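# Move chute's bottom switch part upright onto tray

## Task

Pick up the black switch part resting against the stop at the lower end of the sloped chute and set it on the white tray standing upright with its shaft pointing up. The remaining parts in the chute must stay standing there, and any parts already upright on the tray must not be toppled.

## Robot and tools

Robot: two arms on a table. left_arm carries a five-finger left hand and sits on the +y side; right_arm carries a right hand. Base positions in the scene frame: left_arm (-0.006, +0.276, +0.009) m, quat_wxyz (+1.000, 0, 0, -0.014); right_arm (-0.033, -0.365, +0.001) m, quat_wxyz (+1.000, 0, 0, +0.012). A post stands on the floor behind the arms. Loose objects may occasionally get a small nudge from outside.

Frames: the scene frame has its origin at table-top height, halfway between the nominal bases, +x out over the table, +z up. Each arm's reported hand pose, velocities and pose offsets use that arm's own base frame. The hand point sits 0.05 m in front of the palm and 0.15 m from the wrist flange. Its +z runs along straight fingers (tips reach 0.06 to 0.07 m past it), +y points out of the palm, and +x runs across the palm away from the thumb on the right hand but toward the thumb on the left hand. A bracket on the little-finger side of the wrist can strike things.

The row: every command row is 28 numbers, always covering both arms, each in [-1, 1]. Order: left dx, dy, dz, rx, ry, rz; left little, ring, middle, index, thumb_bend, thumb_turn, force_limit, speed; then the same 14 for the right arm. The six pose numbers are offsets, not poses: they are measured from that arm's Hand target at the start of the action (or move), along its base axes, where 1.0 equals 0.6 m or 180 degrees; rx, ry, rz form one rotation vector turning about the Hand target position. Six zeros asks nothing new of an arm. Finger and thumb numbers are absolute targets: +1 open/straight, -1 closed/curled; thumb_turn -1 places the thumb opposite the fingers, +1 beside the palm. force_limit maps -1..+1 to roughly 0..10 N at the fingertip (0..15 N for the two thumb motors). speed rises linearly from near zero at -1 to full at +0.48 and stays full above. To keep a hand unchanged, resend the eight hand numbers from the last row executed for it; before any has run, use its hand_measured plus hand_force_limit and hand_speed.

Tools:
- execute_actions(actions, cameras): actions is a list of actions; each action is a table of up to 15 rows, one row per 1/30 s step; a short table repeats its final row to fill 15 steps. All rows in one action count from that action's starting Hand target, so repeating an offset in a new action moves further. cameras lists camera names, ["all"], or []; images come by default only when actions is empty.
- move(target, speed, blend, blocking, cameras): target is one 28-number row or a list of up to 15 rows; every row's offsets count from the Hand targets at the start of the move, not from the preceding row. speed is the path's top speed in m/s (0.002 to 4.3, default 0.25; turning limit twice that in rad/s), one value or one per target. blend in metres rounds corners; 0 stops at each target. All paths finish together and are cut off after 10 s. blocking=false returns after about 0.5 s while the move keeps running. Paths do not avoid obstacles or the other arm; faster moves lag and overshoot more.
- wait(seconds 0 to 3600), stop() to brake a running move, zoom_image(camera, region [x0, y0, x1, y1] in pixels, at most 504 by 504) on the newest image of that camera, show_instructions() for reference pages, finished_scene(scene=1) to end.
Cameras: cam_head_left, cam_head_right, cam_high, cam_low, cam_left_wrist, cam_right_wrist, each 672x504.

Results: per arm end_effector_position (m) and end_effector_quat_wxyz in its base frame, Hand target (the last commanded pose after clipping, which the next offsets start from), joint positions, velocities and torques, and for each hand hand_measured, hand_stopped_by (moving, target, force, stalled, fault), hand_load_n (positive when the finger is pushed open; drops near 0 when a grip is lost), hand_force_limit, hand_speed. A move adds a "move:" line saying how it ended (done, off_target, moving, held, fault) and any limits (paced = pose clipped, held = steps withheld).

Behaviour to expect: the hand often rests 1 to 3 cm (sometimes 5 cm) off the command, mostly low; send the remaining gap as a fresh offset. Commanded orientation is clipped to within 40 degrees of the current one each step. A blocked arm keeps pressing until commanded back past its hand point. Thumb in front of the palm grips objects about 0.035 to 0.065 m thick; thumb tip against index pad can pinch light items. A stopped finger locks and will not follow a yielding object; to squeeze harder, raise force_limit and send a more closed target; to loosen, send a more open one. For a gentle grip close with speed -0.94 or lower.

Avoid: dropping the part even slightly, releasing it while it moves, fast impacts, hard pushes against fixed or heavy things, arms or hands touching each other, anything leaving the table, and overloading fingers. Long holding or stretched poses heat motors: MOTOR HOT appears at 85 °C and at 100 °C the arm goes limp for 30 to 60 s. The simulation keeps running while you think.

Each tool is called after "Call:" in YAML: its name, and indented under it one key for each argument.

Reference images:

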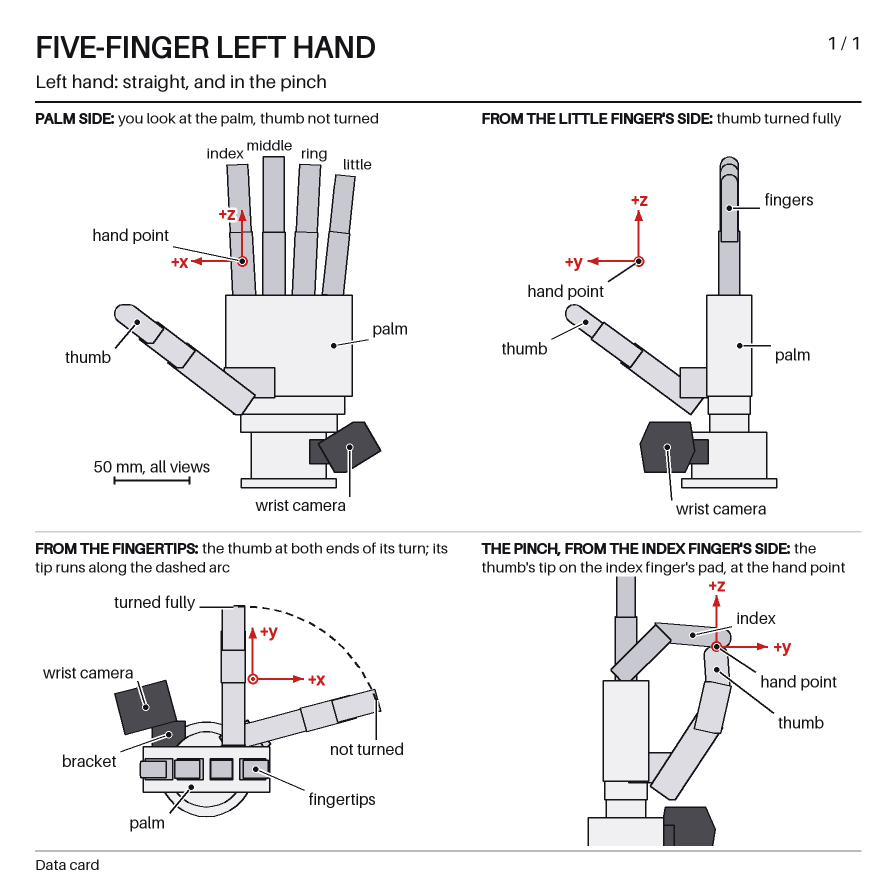

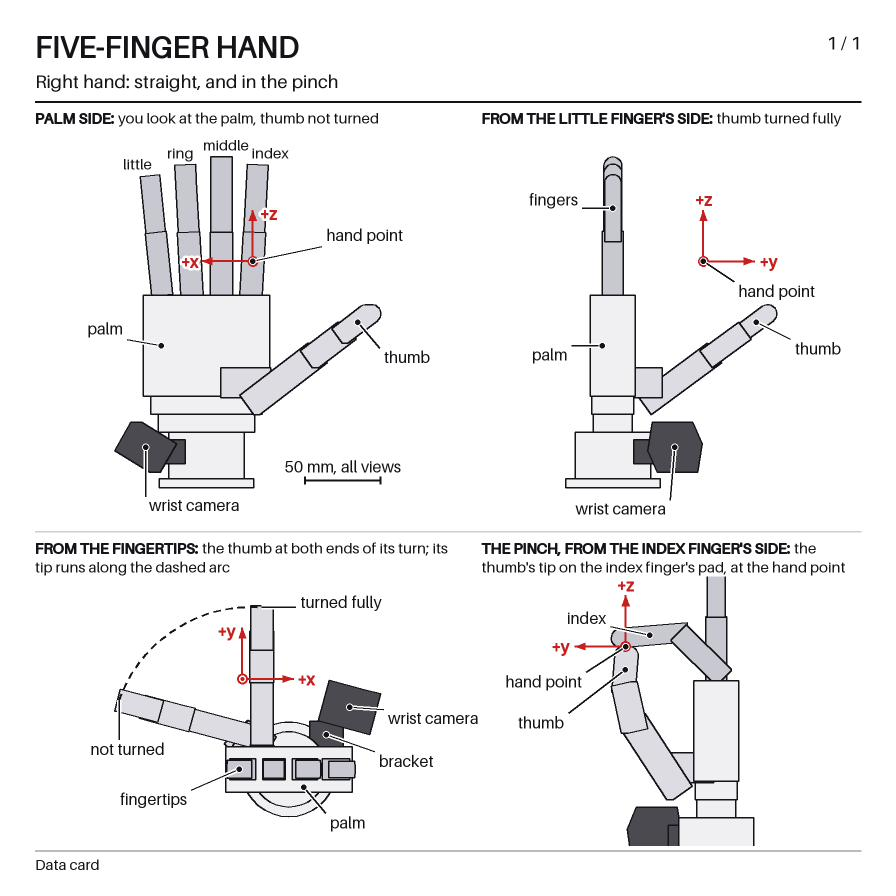

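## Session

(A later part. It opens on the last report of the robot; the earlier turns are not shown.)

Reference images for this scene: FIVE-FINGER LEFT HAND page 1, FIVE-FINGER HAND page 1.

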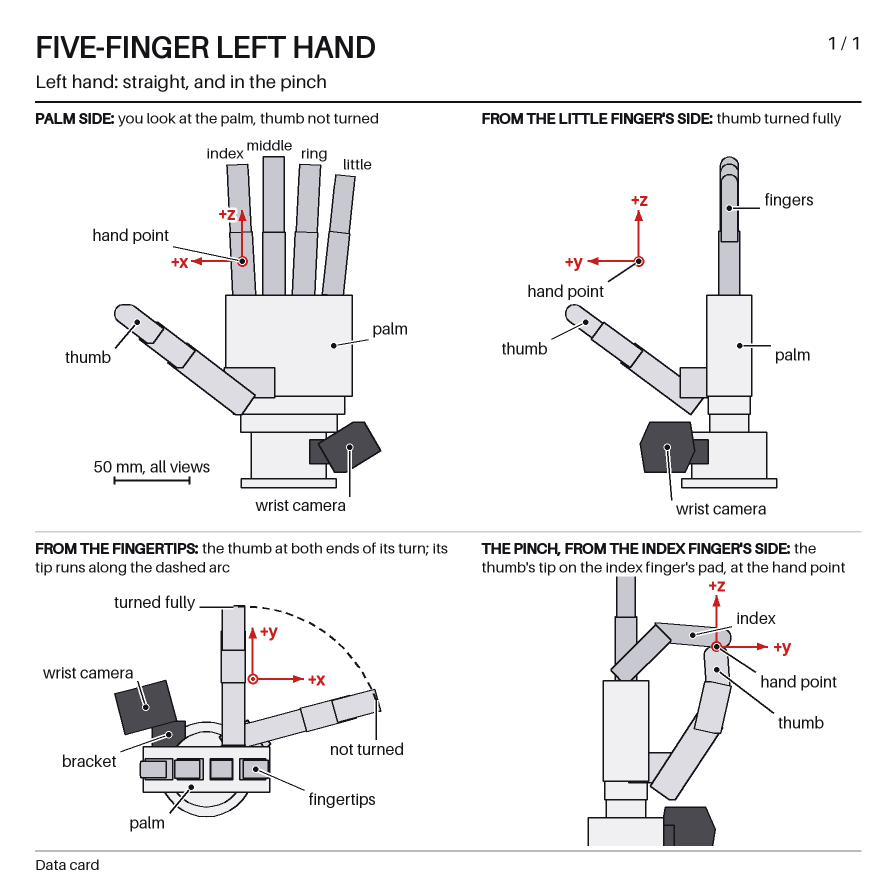

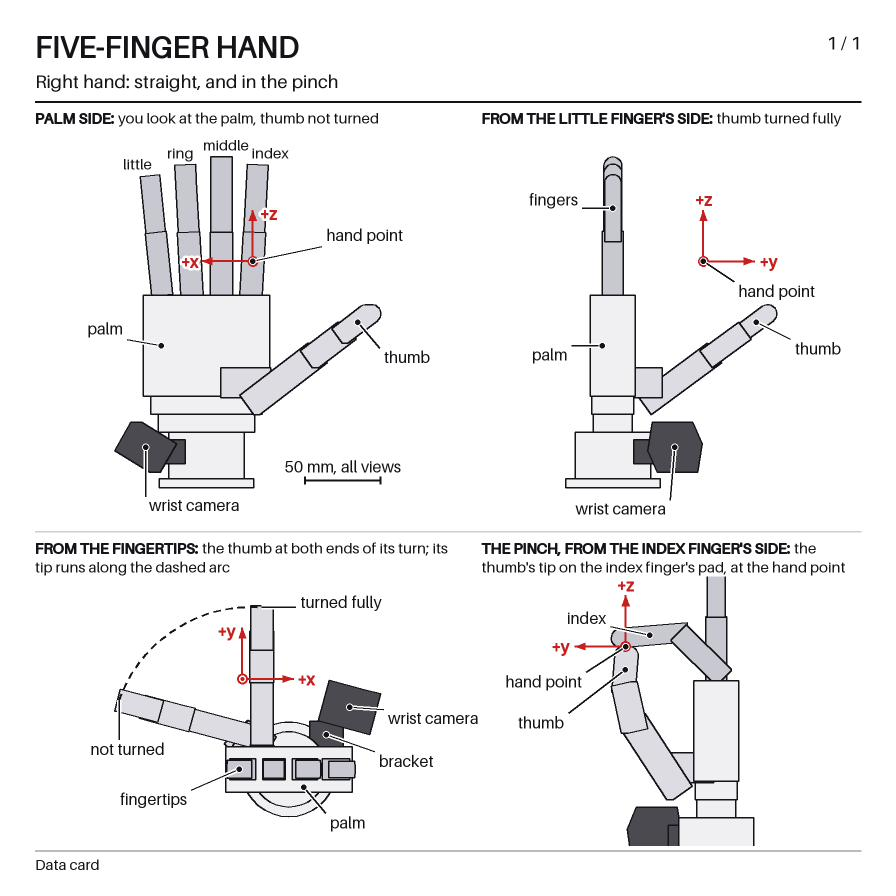

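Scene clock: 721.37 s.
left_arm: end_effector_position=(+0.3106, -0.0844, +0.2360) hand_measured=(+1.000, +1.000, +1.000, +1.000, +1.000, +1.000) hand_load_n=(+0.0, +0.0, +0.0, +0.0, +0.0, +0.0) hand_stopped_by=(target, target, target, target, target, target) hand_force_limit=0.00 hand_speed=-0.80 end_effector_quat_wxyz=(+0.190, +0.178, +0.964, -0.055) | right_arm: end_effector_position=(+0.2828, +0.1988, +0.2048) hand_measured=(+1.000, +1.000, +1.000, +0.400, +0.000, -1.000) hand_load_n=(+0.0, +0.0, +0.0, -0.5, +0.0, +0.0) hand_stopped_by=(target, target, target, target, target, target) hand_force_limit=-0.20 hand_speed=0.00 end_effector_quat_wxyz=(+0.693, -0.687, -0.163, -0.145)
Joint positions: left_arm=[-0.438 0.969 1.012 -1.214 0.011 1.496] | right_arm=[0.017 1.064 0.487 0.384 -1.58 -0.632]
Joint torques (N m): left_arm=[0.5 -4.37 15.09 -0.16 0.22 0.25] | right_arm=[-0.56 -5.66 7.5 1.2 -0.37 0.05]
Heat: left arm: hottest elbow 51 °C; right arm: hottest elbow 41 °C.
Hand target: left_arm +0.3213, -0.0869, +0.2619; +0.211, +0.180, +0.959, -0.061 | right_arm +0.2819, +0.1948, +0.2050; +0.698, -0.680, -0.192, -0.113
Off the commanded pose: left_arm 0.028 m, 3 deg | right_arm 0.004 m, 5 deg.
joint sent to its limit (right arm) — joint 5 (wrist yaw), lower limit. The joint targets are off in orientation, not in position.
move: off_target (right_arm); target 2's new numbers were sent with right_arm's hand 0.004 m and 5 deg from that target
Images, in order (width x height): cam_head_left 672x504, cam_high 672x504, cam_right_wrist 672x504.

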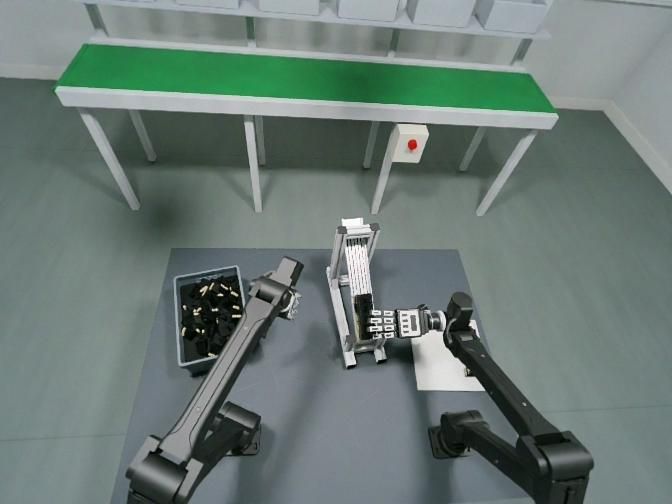

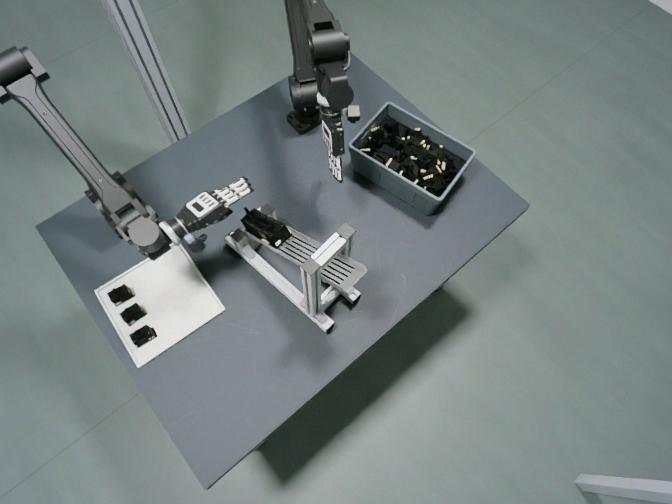

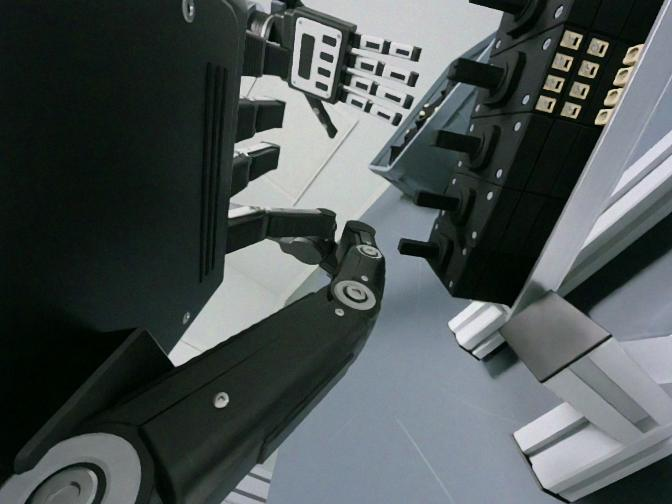

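Call:
move:
  target:
    - [0,0,0,0,0,0,1,1,1,1,1,1,0,-0.8,0.0022,0.0317,-0.0158,0,0,0,1,1,1,0.3,0.0,-1,-0.2,0]
    - [0,0,0,0,0,0,1,1,1,1,1,1,0,-0.8,0.0162,0.0332,-0.0458,0,0,0,1,1,1,0.3,0.0,-1,-0.2,0]
  speed: 0.06
  cameras: ["cam_right_wrist","cam_high","cam_head_left"]

Call:
zoom_image:
  camera: "cam_right_wrist"
  region: [290, 150, 490, 350]

Call:
zoom_image:
  camera: "cam_head_left"
  region: [340, 290, 420, 360]

Scene clock: 749.17 s.
left_arm: end_effector_position=(+0.3106, -0.0844, +0.2360) hand_measured=(+1.000, +1.000, +1.000, +1.000, +1.000, +1.000) hand_load_n=(+0.0, +0.0, +0.0, -0.5, +0.0, +0.0) hand_stopped_by=(target, target, target, target, target, target) hand_force_limit=0.00 hand_speed=-0.80 end_effector_quat_wxyz=(+0.190, +0.178, +0.964, -0.055) | right_arm: end_effector_position=(+0.2872, +0.2120, +0.1735) hand_measured=(+1.000, +1.000, +1.000, +0.300, +0.000, -1.000) hand_load_n=(+0.0, +0.0, +0.0, +0.0, +0.5, +0.0) hand_stopped_by=(target, target, target, target, target, target) hand_force_limit=-0.20 hand_speed=0.00 end_effector_quat_wxyz=(+0.698, -0.686, -0.166, -0.118)
Joint positions: left_arm=[-0.438 0.969 1.012 -1.214 0.011 1.496] | right_arm=[0.062 1.185 0.487 0.412 -1.58 -0.692]
Joint torques (N m): left_arm=[0.62 -4.31 15.1 -0.18 0.21 0.25] | right_arm=[1.14 -5.6 8.36 1.7 -0.49 -0.12]
Heat: left arm: hottest elbow 52 °C; right arm: hottest elbow 41 °C.
Hand target: left_arm +0.3213, -0.0869, +0.2619; +0.211, +0.180, +0.959, -0.061 | right_arm +0.2916, +0.2148, +0.1776; +0.698, -0.680, -0.192, -0.113
Off the commanded pose: left_arm 0.028 m, 3 deg | right_arm 0.007 m, 3 deg.
joint sent to its limit (right arm) — joint 5 (wrist yaw), lower limit. The joint targets still meet the commanded pose.
move: off_target (right_arm)
Images, in order (width x height): cam_head_left 672x504, cam_high 672x504, cam_right_wrist 672x504.

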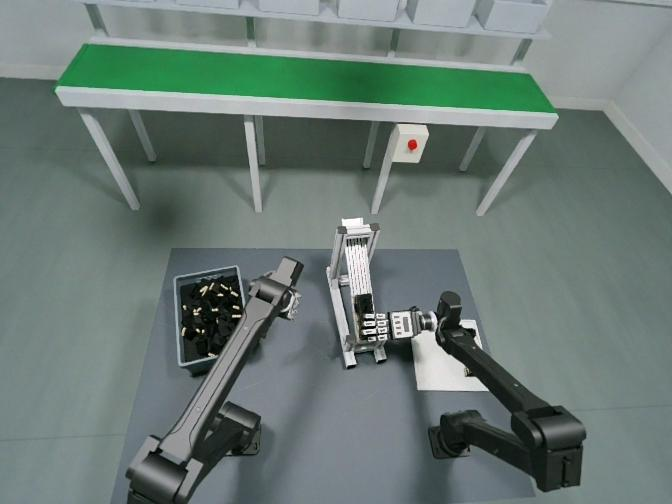

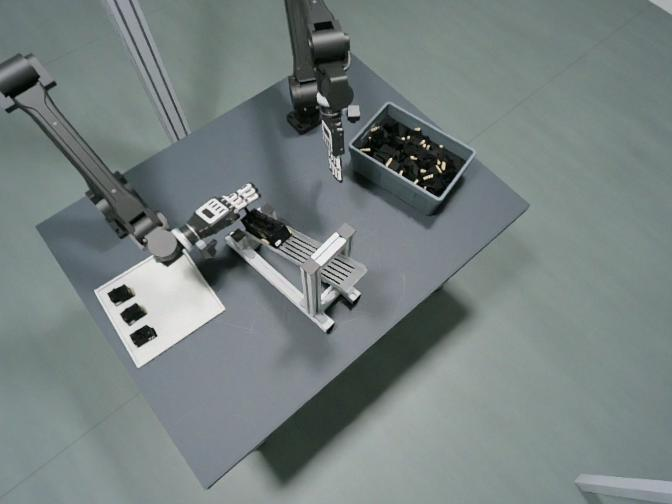

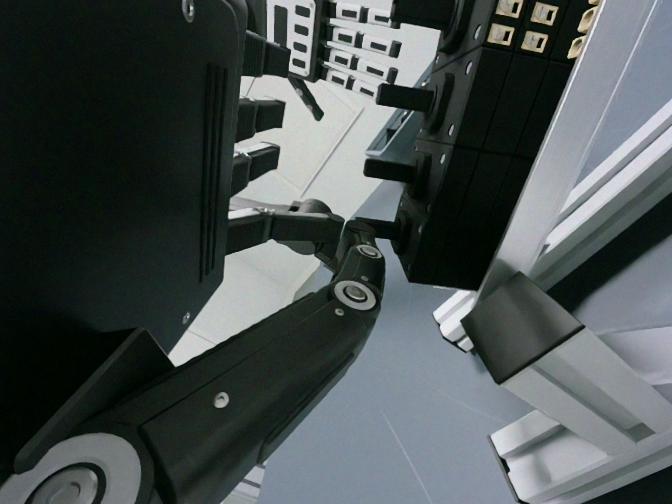

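Scaled by 2.520 from the camera's image (finer frame: 960x720).

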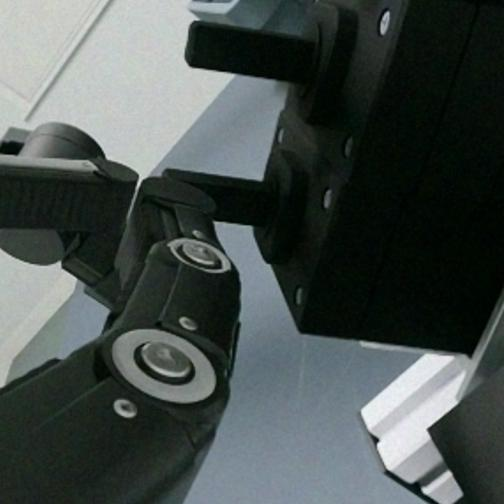

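Scaled by 6.300 from the camera's image (finer frame: 960x720).

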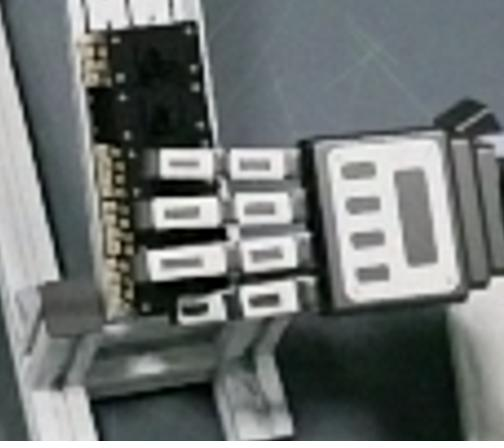

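Call:
move:
  target:
    - [0,0,0,0,0,0,1,1,1,1,1,1,0,-0.8,0.0103,0.0092,-0.0117,0,0,0,1,1,1,0.3,0.0,-1,-0.2,0]
  speed: 0.04
  cameras: ["cam_right_wrist","cam_high","cam_head_left"]

Call:
zoom_image:
  camera: "cam_right_wrist"
  region: [290, 150, 490, 350]

Scene clock: 760.63 s.
left_arm: end_effector_position=(+0.3106, -0.0844, +0.2360) hand_measured=(+1.000, +1.000, +1.000, +1.000, +1.000, +1.000) hand_load_n=(+0.0, +0.0, +0.0, +0.0, +0.0, +0.0) hand_stopped_by=(target, target, target, target, target, target) hand_force_limit=0.00 hand_speed=-0.80 end_effector_quat_wxyz=(+0.190, +0.178, +0.964, -0.055) | right_arm: end_effector_position=(+0.2876, +0.2165, +0.1619) hand_measured=(+1.000, +1.000, +1.000, +0.300, +0.000, -1.000) hand_load_n=(+0.0, +0.0, +0.0, +0.0, +0.0, +0.0) hand_stopped_by=(target, target, target, target, target, target) hand_force_limit=-0.20 hand_speed=0.00 end_effector_quat_wxyz=(+0.700, -0.686, -0.167, -0.108)
Joint positions: left_arm=[-0.438 0.969 1.012 -1.214 0.011 1.496] | right_arm=[0.077 1.227 0.487 0.417 -1.58 -0.715]
Joint torques (N m): left_arm=[0.67 -4.37 15.06 -0.2 0.21 0.25] | right_arm=[0.67 -5.95 9.14 1.74 -0.51 -0.11]
Heat: left arm: hottest elbow 52 °C; right arm: hottest elbow 42 °C.
Hand target: left_arm +0.3213, -0.0869, +0.2619; +0.211, +0.180, +0.959, -0.061 | right_arm +0.2978, +0.2203, +0.1706; +0.698, -0.680, -0.192, -0.113
Off the commanded pose: left_arm 0.028 m, 3 deg | right_arm 0.014 m, 3 deg.
joint sent to its limit (right arm) — joint 5 (wrist yaw), lower limit. The joint targets still meet the commanded pose.
move: off_target (right_arm)
Images, in order (width x height): cam_head_left 672x504, cam_high 672x504, cam_right_wrist 672x504.

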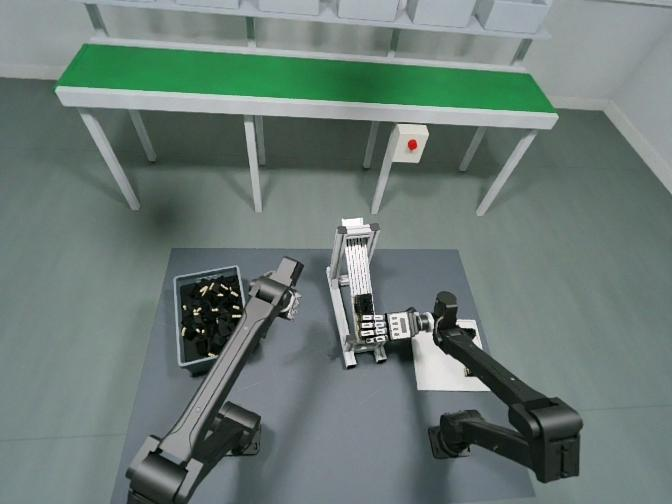

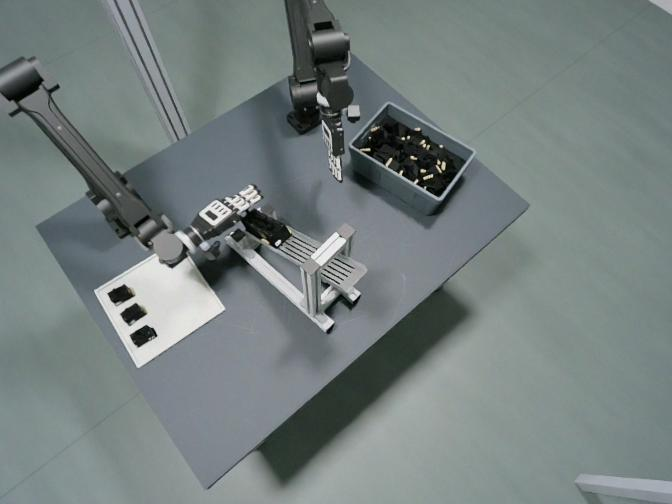

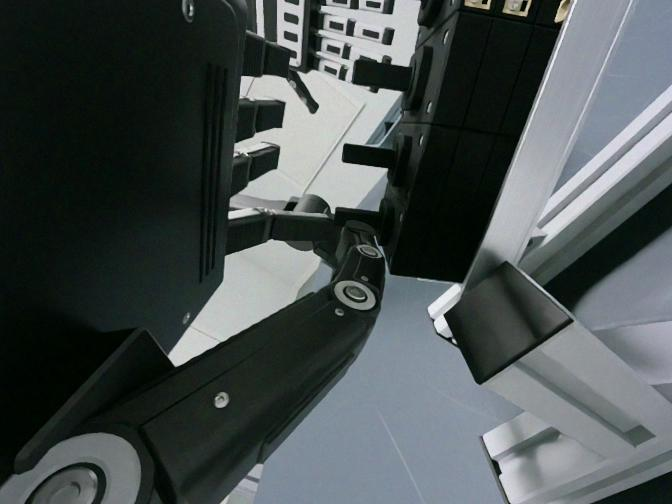

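Scaled by 2.520 from the camera's image (finer frame: 960x720).

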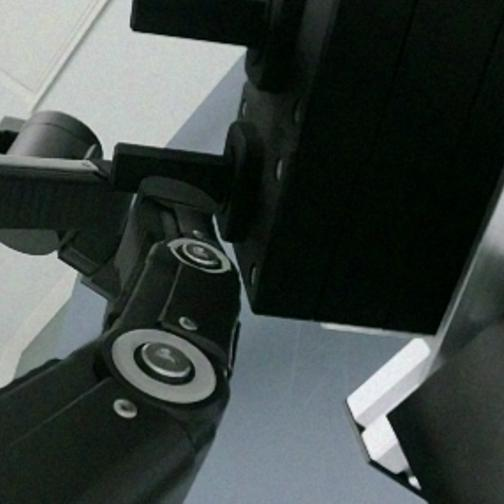

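Call:
move:
  target:
    - [0,0,0,0,0,0,1,1,1,1,1,1,0,-0.8,0.014,0.0,0.0065,0,0,0,1,1,1,0.3,0.0,-1,-0.2,0]
  speed: 0.04
  cameras: ["cam_right_wrist","cam_high","cam_head_left"]

Call:
zoom_image:
  camera: "cam_right_wrist"
  region: [290, 150, 490, 350]

Scene clock: 770.80 s.
left_arm: end_effector_position=(+0.3106, -0.0844, +0.2360) hand_measured=(+1.000, +1.000, +1.000, +1.000, +1.000, +1.000) hand_load_n=(+0.0, +0.0, +0.0, +0.0, +0.0, +0.0) hand_stopped_by=(target, target, target, target, target, target) hand_force_limit=0.00 hand_speed=-0.80 end_effector_quat_wxyz=(+0.190, +0.178, +0.964, -0.055) | right_arm: end_effector_position=(+0.2934, +0.2170, +0.1639) hand_measured=(+1.000, +1.000, +1.000, +0.300, +0.000, -1.000) hand_load_n=(+0.0, +0.0, -0.5, +0.0, +0.0, +0.0) hand_stopped_by=(target, target, target, target, target, target) hand_force_limit=-0.20 hand_speed=0.00 end_effector_quat_wxyz=(+0.700, -0.686, -0.169, -0.110)
Joint positions: left_arm=[-0.438 0.969 1.012 -1.214 0.011 1.496] | right_arm=[0.077 1.239 0.503 0.417 -1.58 -0.716]
Joint torques (N m): left_arm=[0.5 -4.48 15.06 -0.2 0.21 0.25] | right_arm=[0.62 -5.77 9.81 1.61 -0.51 -0.04]
Heat: left arm: hottest elbow 52 °C; right arm: hottest elbow 42 °C.
Hand target: left_arm +0.3213, -0.0869, +0.2619; +0.211, +0.180, +0.959, -0.061 | right_arm +0.3062, +0.2203, +0.1744; +0.698, -0.680, -0.192, -0.113
Off the commanded pose: left_arm 0.028 m, 3 deg | right_arm 0.017 m, 3 deg.
joint sent to its limit (right arm) — joint 5 (wrist yaw), lower limit. The joint targets still meet the commanded pose.
move: off_target (right_arm)
Images, in order (width x height): cam_head_left 672x504, cam_high 672x504, cam_right_wrist 672x504.

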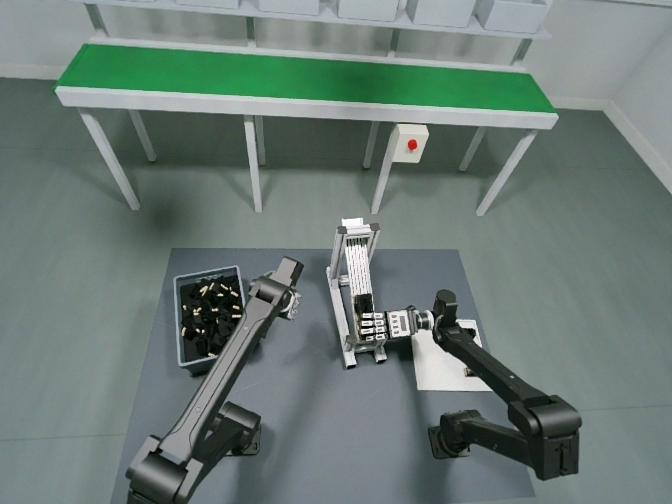

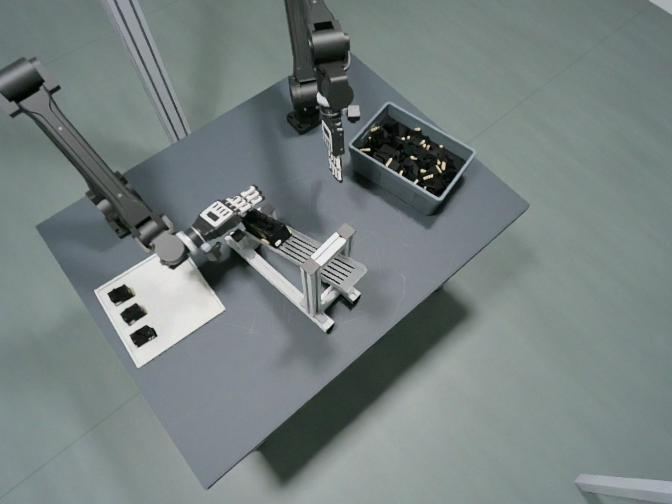

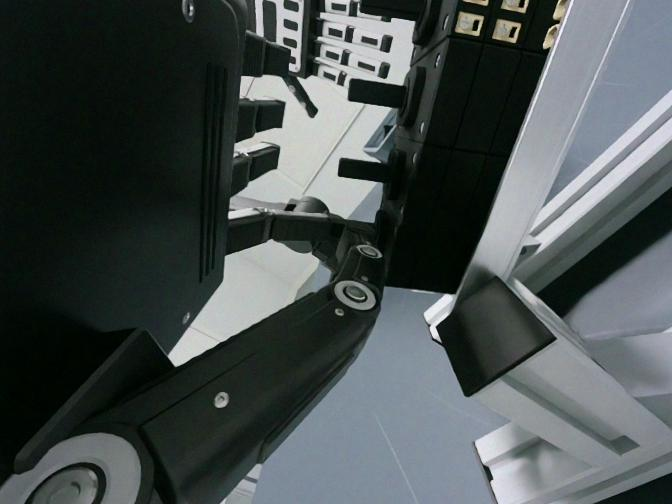

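Scaled by 2.520 from the camera's image (finer frame: 960x720).

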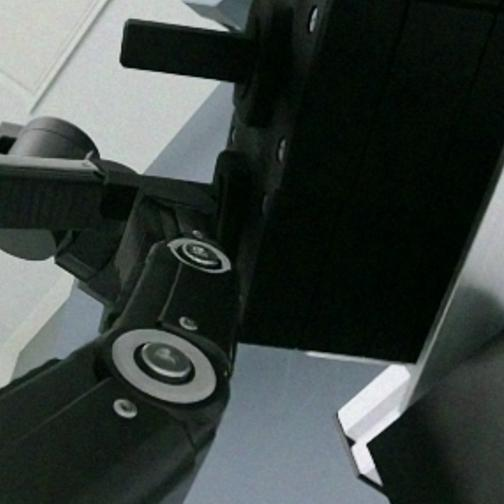

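Call:
move:
  target:
    - [0,0,0,0,0,0,1,1,1,1,1,1,0,-0.8,0,0,0,0,0,0,1,1,1,-0.35,0.0,-1,-0.4,-0.92]
  cameras: ["cam_right_wrist","cam_high","cam_head_left"]

Call:
zoom_image:
  camera: "cam_right_wrist"
  region: [290, 150, 490, 350]

Scene clock: 781.27 s.
left_arm: end_effector_position=(+0.3106, -0.0844, +0.2360) hand_measured=(+1.000, +1.000, +1.000, +1.000, +1.000, +1.000) hand_load_n=(+0.0, +0.0, +0.0, +0.0, +0.0, +0.0) hand_stopped_by=(target, target, target, target, target, target) hand_force_limit=0.00 hand_speed=-0.80 end_effector_quat_wxyz=(+0.190, +0.178, +0.964, -0.055) | right_arm: end_effector_position=(+0.2929, +0.2179, +0.1649) hand_measured=(+1.000, +1.000, +1.000, -0.086, +0.000, -1.000) hand_load_n=(+0.0, +0.0, +0.0, +2.0, +0.0, +0.0) hand_stopped_by=(target, target, target, force, target, target) hand_force_limit=-0.40 hand_speed=-0.92 end_effector_quat_wxyz=(+0.700, -0.685, -0.171, -0.108)
Joint positions: left_arm=[-0.438 0.969 1.012 -1.214 0.011 1.496] | right_arm=[0.08 1.239 0.505 0.417 -1.584 -0.716]
Joint torques (N m): left_arm=[0.62 -4.48 15.13 -0.2 0.22 0.25] | right_arm=[0.21 -5.83 9.62 1.65 -0.37 -0.04]
Heat: left arm: hottest elbow 52 °C; right arm: hottest elbow 43 °C.
Hand target: left_arm +0.3213, -0.0869, +0.2619; +0.211, +0.180, +0.959, -0.061 | right_arm +0.3063, +0.2203, +0.1745; +0.698, -0.680, -0.192, -0.113
Off the commanded pose: left_arm 0.028 m, 3 deg | right_arm 0.017 m, 2 deg.
joint read past its limit (right arm) — joint 5 (wrist yaw), lower limit.
joint sent to its limit (right arm) — joint 5 (wrist yaw), lower limit. The joint targets still meet the commanded pose.
move: done
Images, in order (width x height): cam_head_left 672x504, cam_high 672x504, cam_right_wrist 672x504.

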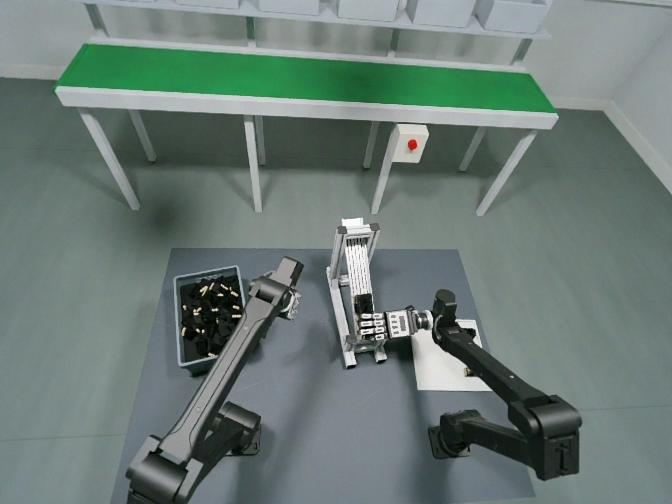

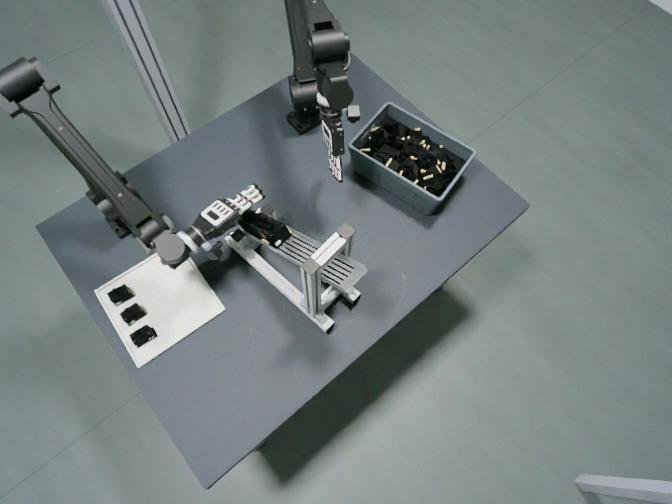

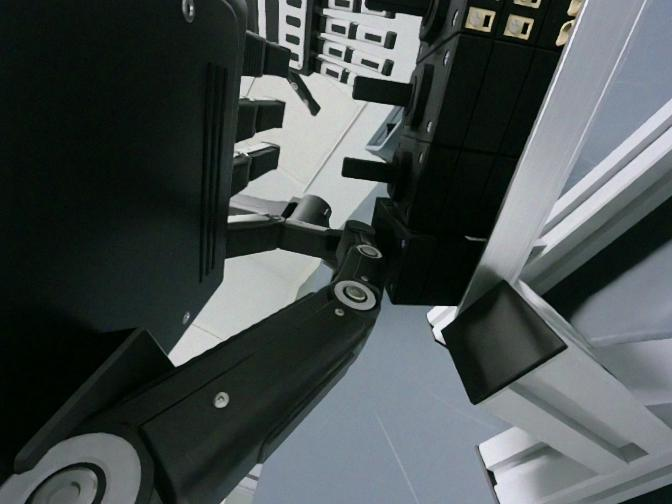

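Scaled by 2.520 from the camera's image (finer frame: 960x720).

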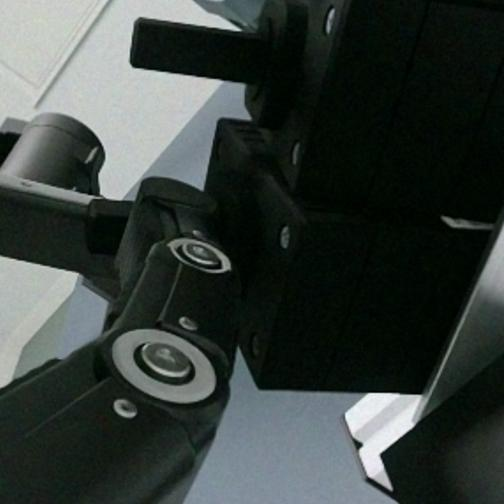

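Call:
move:
  target:
    - [0,0,0,0,0,0,1,1,1,1,1,1,0,-0.8,0,0,0,0,0,0,1,1,1,-0.5,0.0,-1,0.1,-0.92]
  cameras: ["cam_right_wrist"]

Call:
zoom_image:
  camera: "cam_right_wrist"
  region: [290, 150, 490, 350]

Scene clock: 796.77 s.
left_arm: end_effector_position=(+0.3106, -0.0844, +0.2360) hand_measured=(+1.000, +1.000, +1.000, +1.000, +1.000, +1.000) hand_load_n=(+0.0, -0.5, +0.0, +0.0, +0.0, +0.0) hand_stopped_by=(target, target, target, target, target, target) hand_force_limit=0.00 hand_speed=-0.80 end_effector_quat_wxyz=(+0.190, +0.178, +0.964, -0.055) | right_arm: end_effector_position=(+0.2926, +0.2186, +0.1652) hand_measured=(+1.000, +1.000, +1.000, -0.108, +0.000, -1.000) hand_load_n=(+0.0, +0.0, +0.0, +5.5, +1.0, +0.0) hand_stopped_by=(target, target, target, force, target, target) hand_force_limit=0.10 hand_speed=-0.92 end_effector_quat_wxyz=(+0.700, -0.684, -0.173, -0.108)
Joint positions: left_arm=[-0.438 0.969 1.012 -1.214 0.011 1.496] | right_arm=[0.082 1.239 0.506 0.417 -1.584 -0.716]
Joint torques (N m): left_arm=[0.67 -4.42 15.08 -0.18 0.22 0.25] | right_arm=[0.62 -5.71 9.5 1.7 -0.37 -0.07]
Heat: left arm: hottest elbow 52 °C; right arm: hottest elbow 43 °C.
Hand target: left_arm +0.3213, -0.0869, +0.2619; +0.211, +0.180, +0.959, -0.061 | right_arm +0.3062, +0.2203, +0.1745; +0.698, -0.680, -0.192, -0.113
Off the commanded pose: left_arm 0.028 m, 3 deg | right_arm 0.017 m, 2 deg.
joint read past its limit (right arm) — joint 5 (wrist yaw), lower limit.
joint sent to its limit (right arm) — joint 5 (wrist yaw), lower limit. The joint targets still meet the commanded pose.
move: done

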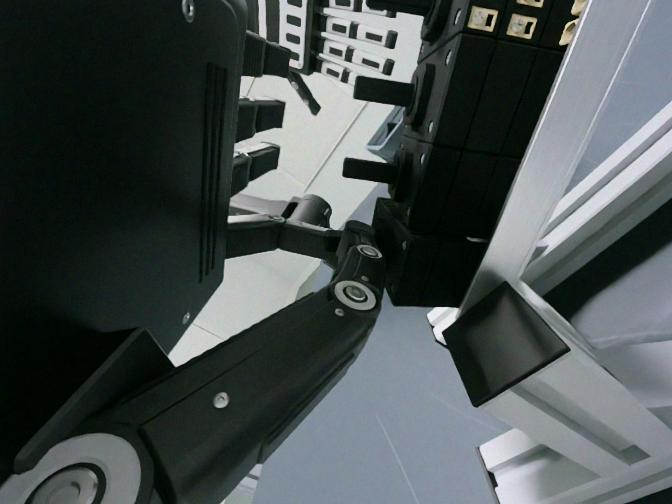

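Scaled by 2.520 from the camera's image (finer frame: 960x720).

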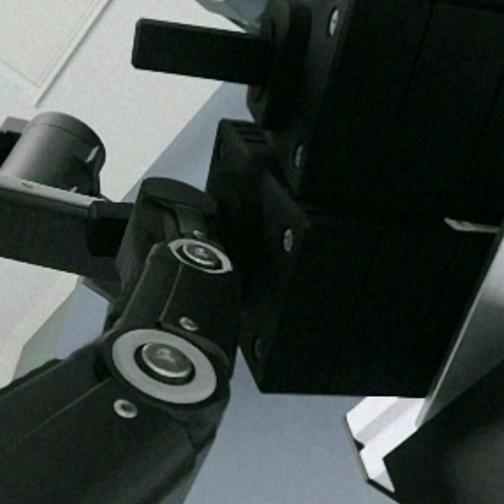

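Call:
move:
  target:
    - [0,0,0,0,0,0,1,1,1,1,1,1,0,-0.8,-0.01,0,0.0133,0,0,0,1,1,1,-0.5,0.0,-1,0.1,-0.92]
  speed: 0.05
  cameras: ["cam_right_wrist","cam_high"]

Call:
zoom_image:
  camera: "cam_right_wrist"
  region: [290, 150, 490, 350]

Scene clock: 805.30 s.
left_arm: end_effector_position=(+0.3106, -0.0844, +0.2360) hand_measured=(+1.000, +1.000, +1.000, +1.000, +1.000, +1.000) hand_load_n=(+0.0, +0.0, +0.0, +0.0, +0.0, +0.0) hand_stopped_by=(target, target, target, target, target, target) hand_force_limit=0.00 hand_speed=-0.80 end_effector_quat_wxyz=(+0.190, +0.178, +0.964, -0.055) | right_arm: end_effector_position=(+0.2917, +0.2185, +0.1678) hand_measured=(+1.000, +1.000, +1.000, -0.108, +0.000, -1.000) hand_load_n=(+0.0, -0.5, +0.0, +5.0, +1.5, +0.0) hand_stopped_by=(target, target, target, force, target, target) hand_force_limit=0.10 hand_speed=-0.92 end_effector_quat_wxyz=(+0.700, -0.685, -0.171, -0.107)
Joint positions: left_arm=[-0.438 0.969 1.012 -1.214 0.011 1.496] | right_arm=[0.082 1.23 0.506 0.417 -1.582 -0.703]
Joint torques (N m): left_arm=[0.5 -4.42 15.06 -0.18 0.21 0.25] | right_arm=[0.62 -7.47 9.21 1.43 -0.41 0.06]
Heat: left arm: hottest elbow 52 °C; right arm: hottest elbow 43 °C.
Hand target: left_arm +0.3213, -0.0869, +0.2619; +0.211, +0.180, +0.959, -0.061 | right_arm +0.3002, +0.2203, +0.1825; +0.698, -0.680, -0.192, -0.113
Off the commanded pose: left_arm 0.028 m, 3 deg | right_arm 0.017 m, 3 deg.
joint read past its limit (right arm) — joint 5 (wrist yaw), lower limit.
joint sent to its limit (right arm) — joint 5 (wrist yaw), lower limit. The joint targets still meet the commanded pose.
move: off_target (right_arm)
Images, in order (width x height): cam_high 672x504, cam_right_wrist 672x504.

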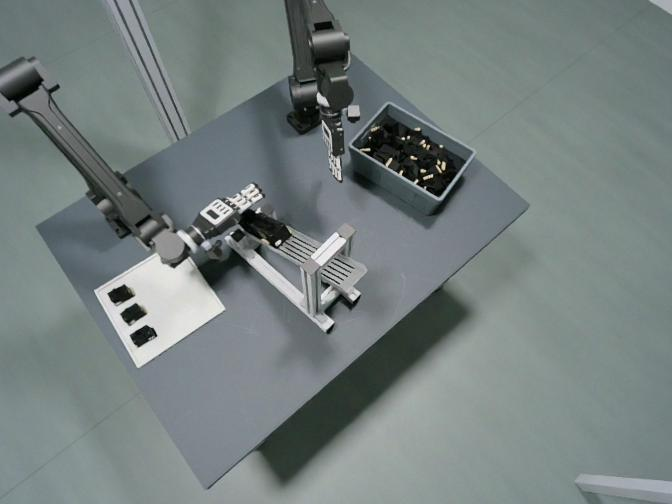

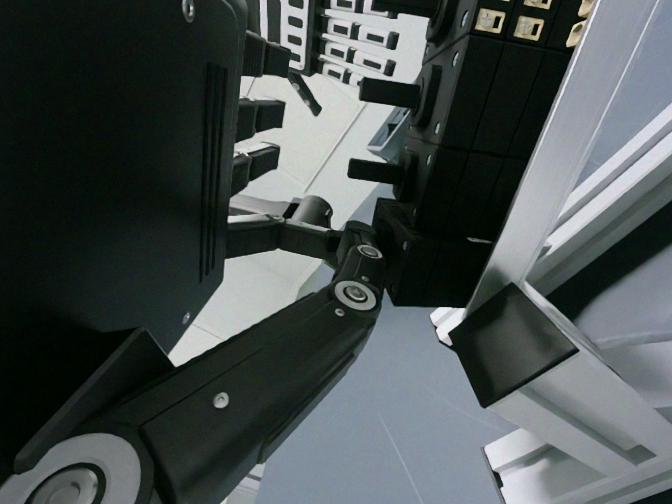

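Scaled by 2.520 from the camera's image (finer frame: 960x720).

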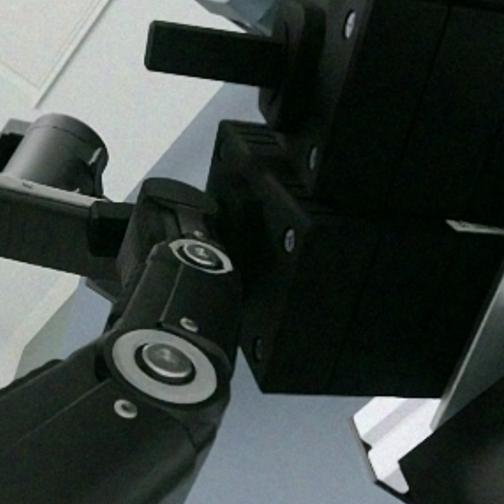

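Call:
move:
  target:
    - [0,0,0,0,0,0,1,1,1,1,1,1,0,-0.8,-0.015,0,0.015,0,0,0,1,1,1,-0.5,0.0,-1,0.1,-0.92]
  speed: 0.05
  cameras: ["cam_right_wrist","cam_high"]

Call:
zoom_image:
  camera: "cam_right_wrist"
  region: [290, 150, 490, 350]

Scene clock: 811.00 s.
left_arm: end_effector_position=(+0.3106, -0.0844, +0.2360) hand_measured=(+1.000, +1.000, +1.000, +1.000, +1.000, +1.000) hand_load_n=(+0.0, +0.0, +0.0, +0.0, +0.0, +0.0) hand_stopped_by=(target, target, target, target, target, target) hand_force_limit=0.00 hand_speed=-0.80 end_effector_quat_wxyz=(+0.190, +0.178, +0.964, -0.055) | right_arm: end_effector_position=(+0.2875, +0.2181, +0.1823) hand_measured=(+1.000, +1.000, +1.000, -0.108, +0.000, -1.000) hand_load_n=(+0.0, +0.0, +0.0, +4.0, +0.5, +0.0) hand_stopped_by=(target, target, target, force, target, target) hand_force_limit=0.10 hand_speed=-0.92 end_effector_quat_wxyz=(+0.699, -0.683, -0.178, -0.114)
Joint positions: left_arm=[-0.438 0.969 1.012 -1.214 0.011 1.496] | right_arm=[0.082 1.179 0.506 0.417 -1.582 -0.674]
Joint torques (N m): left_arm=[0.73 -4.31 15.08 -0.16 0.21 0.25] | right_arm=[0.15 -6.59 8.72 1.22 -0.41 0.04]
Heat: left arm: hottest elbow 52 °C; right arm: hottest elbow 43 °C.
Hand target: left_arm +0.3213, -0.0869, +0.2619; +0.211, +0.180, +0.959, -0.061 | right_arm +0.2913, +0.2203, +0.1915; +0.698, -0.680, -0.192, -0.113
Off the commanded pose: left_arm 0.028 m, 3 deg | right_arm 0.010 m, 2 deg.
joint read past its limit (right arm) — joint 5 (wrist yaw), lower limit.
joint sent to its limit (right arm) — joint 5 (wrist yaw), lower limit. The joint targets still meet the commanded pose.
move: done
Images, in order (width x height): cam_high 672x504, cam_right_wrist 672x504.

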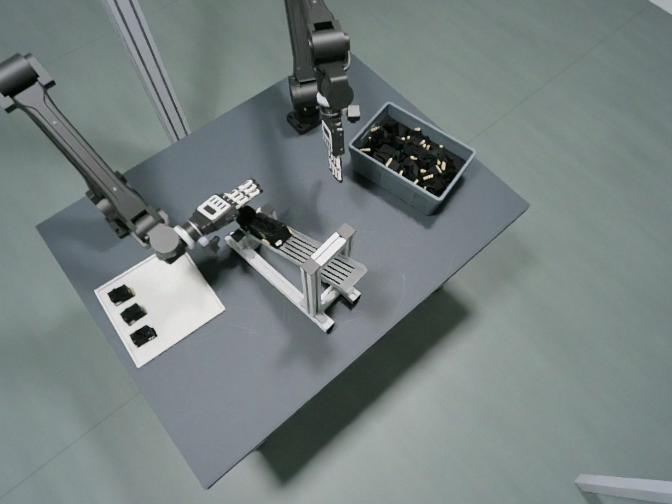

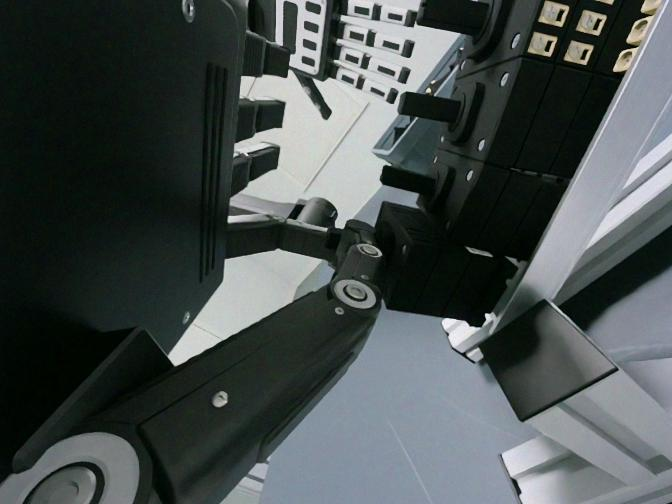

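Scaled by 2.520 from the camera's image (finer frame: 960x720).

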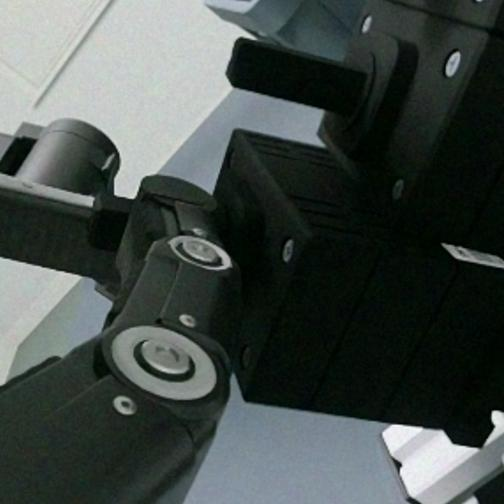

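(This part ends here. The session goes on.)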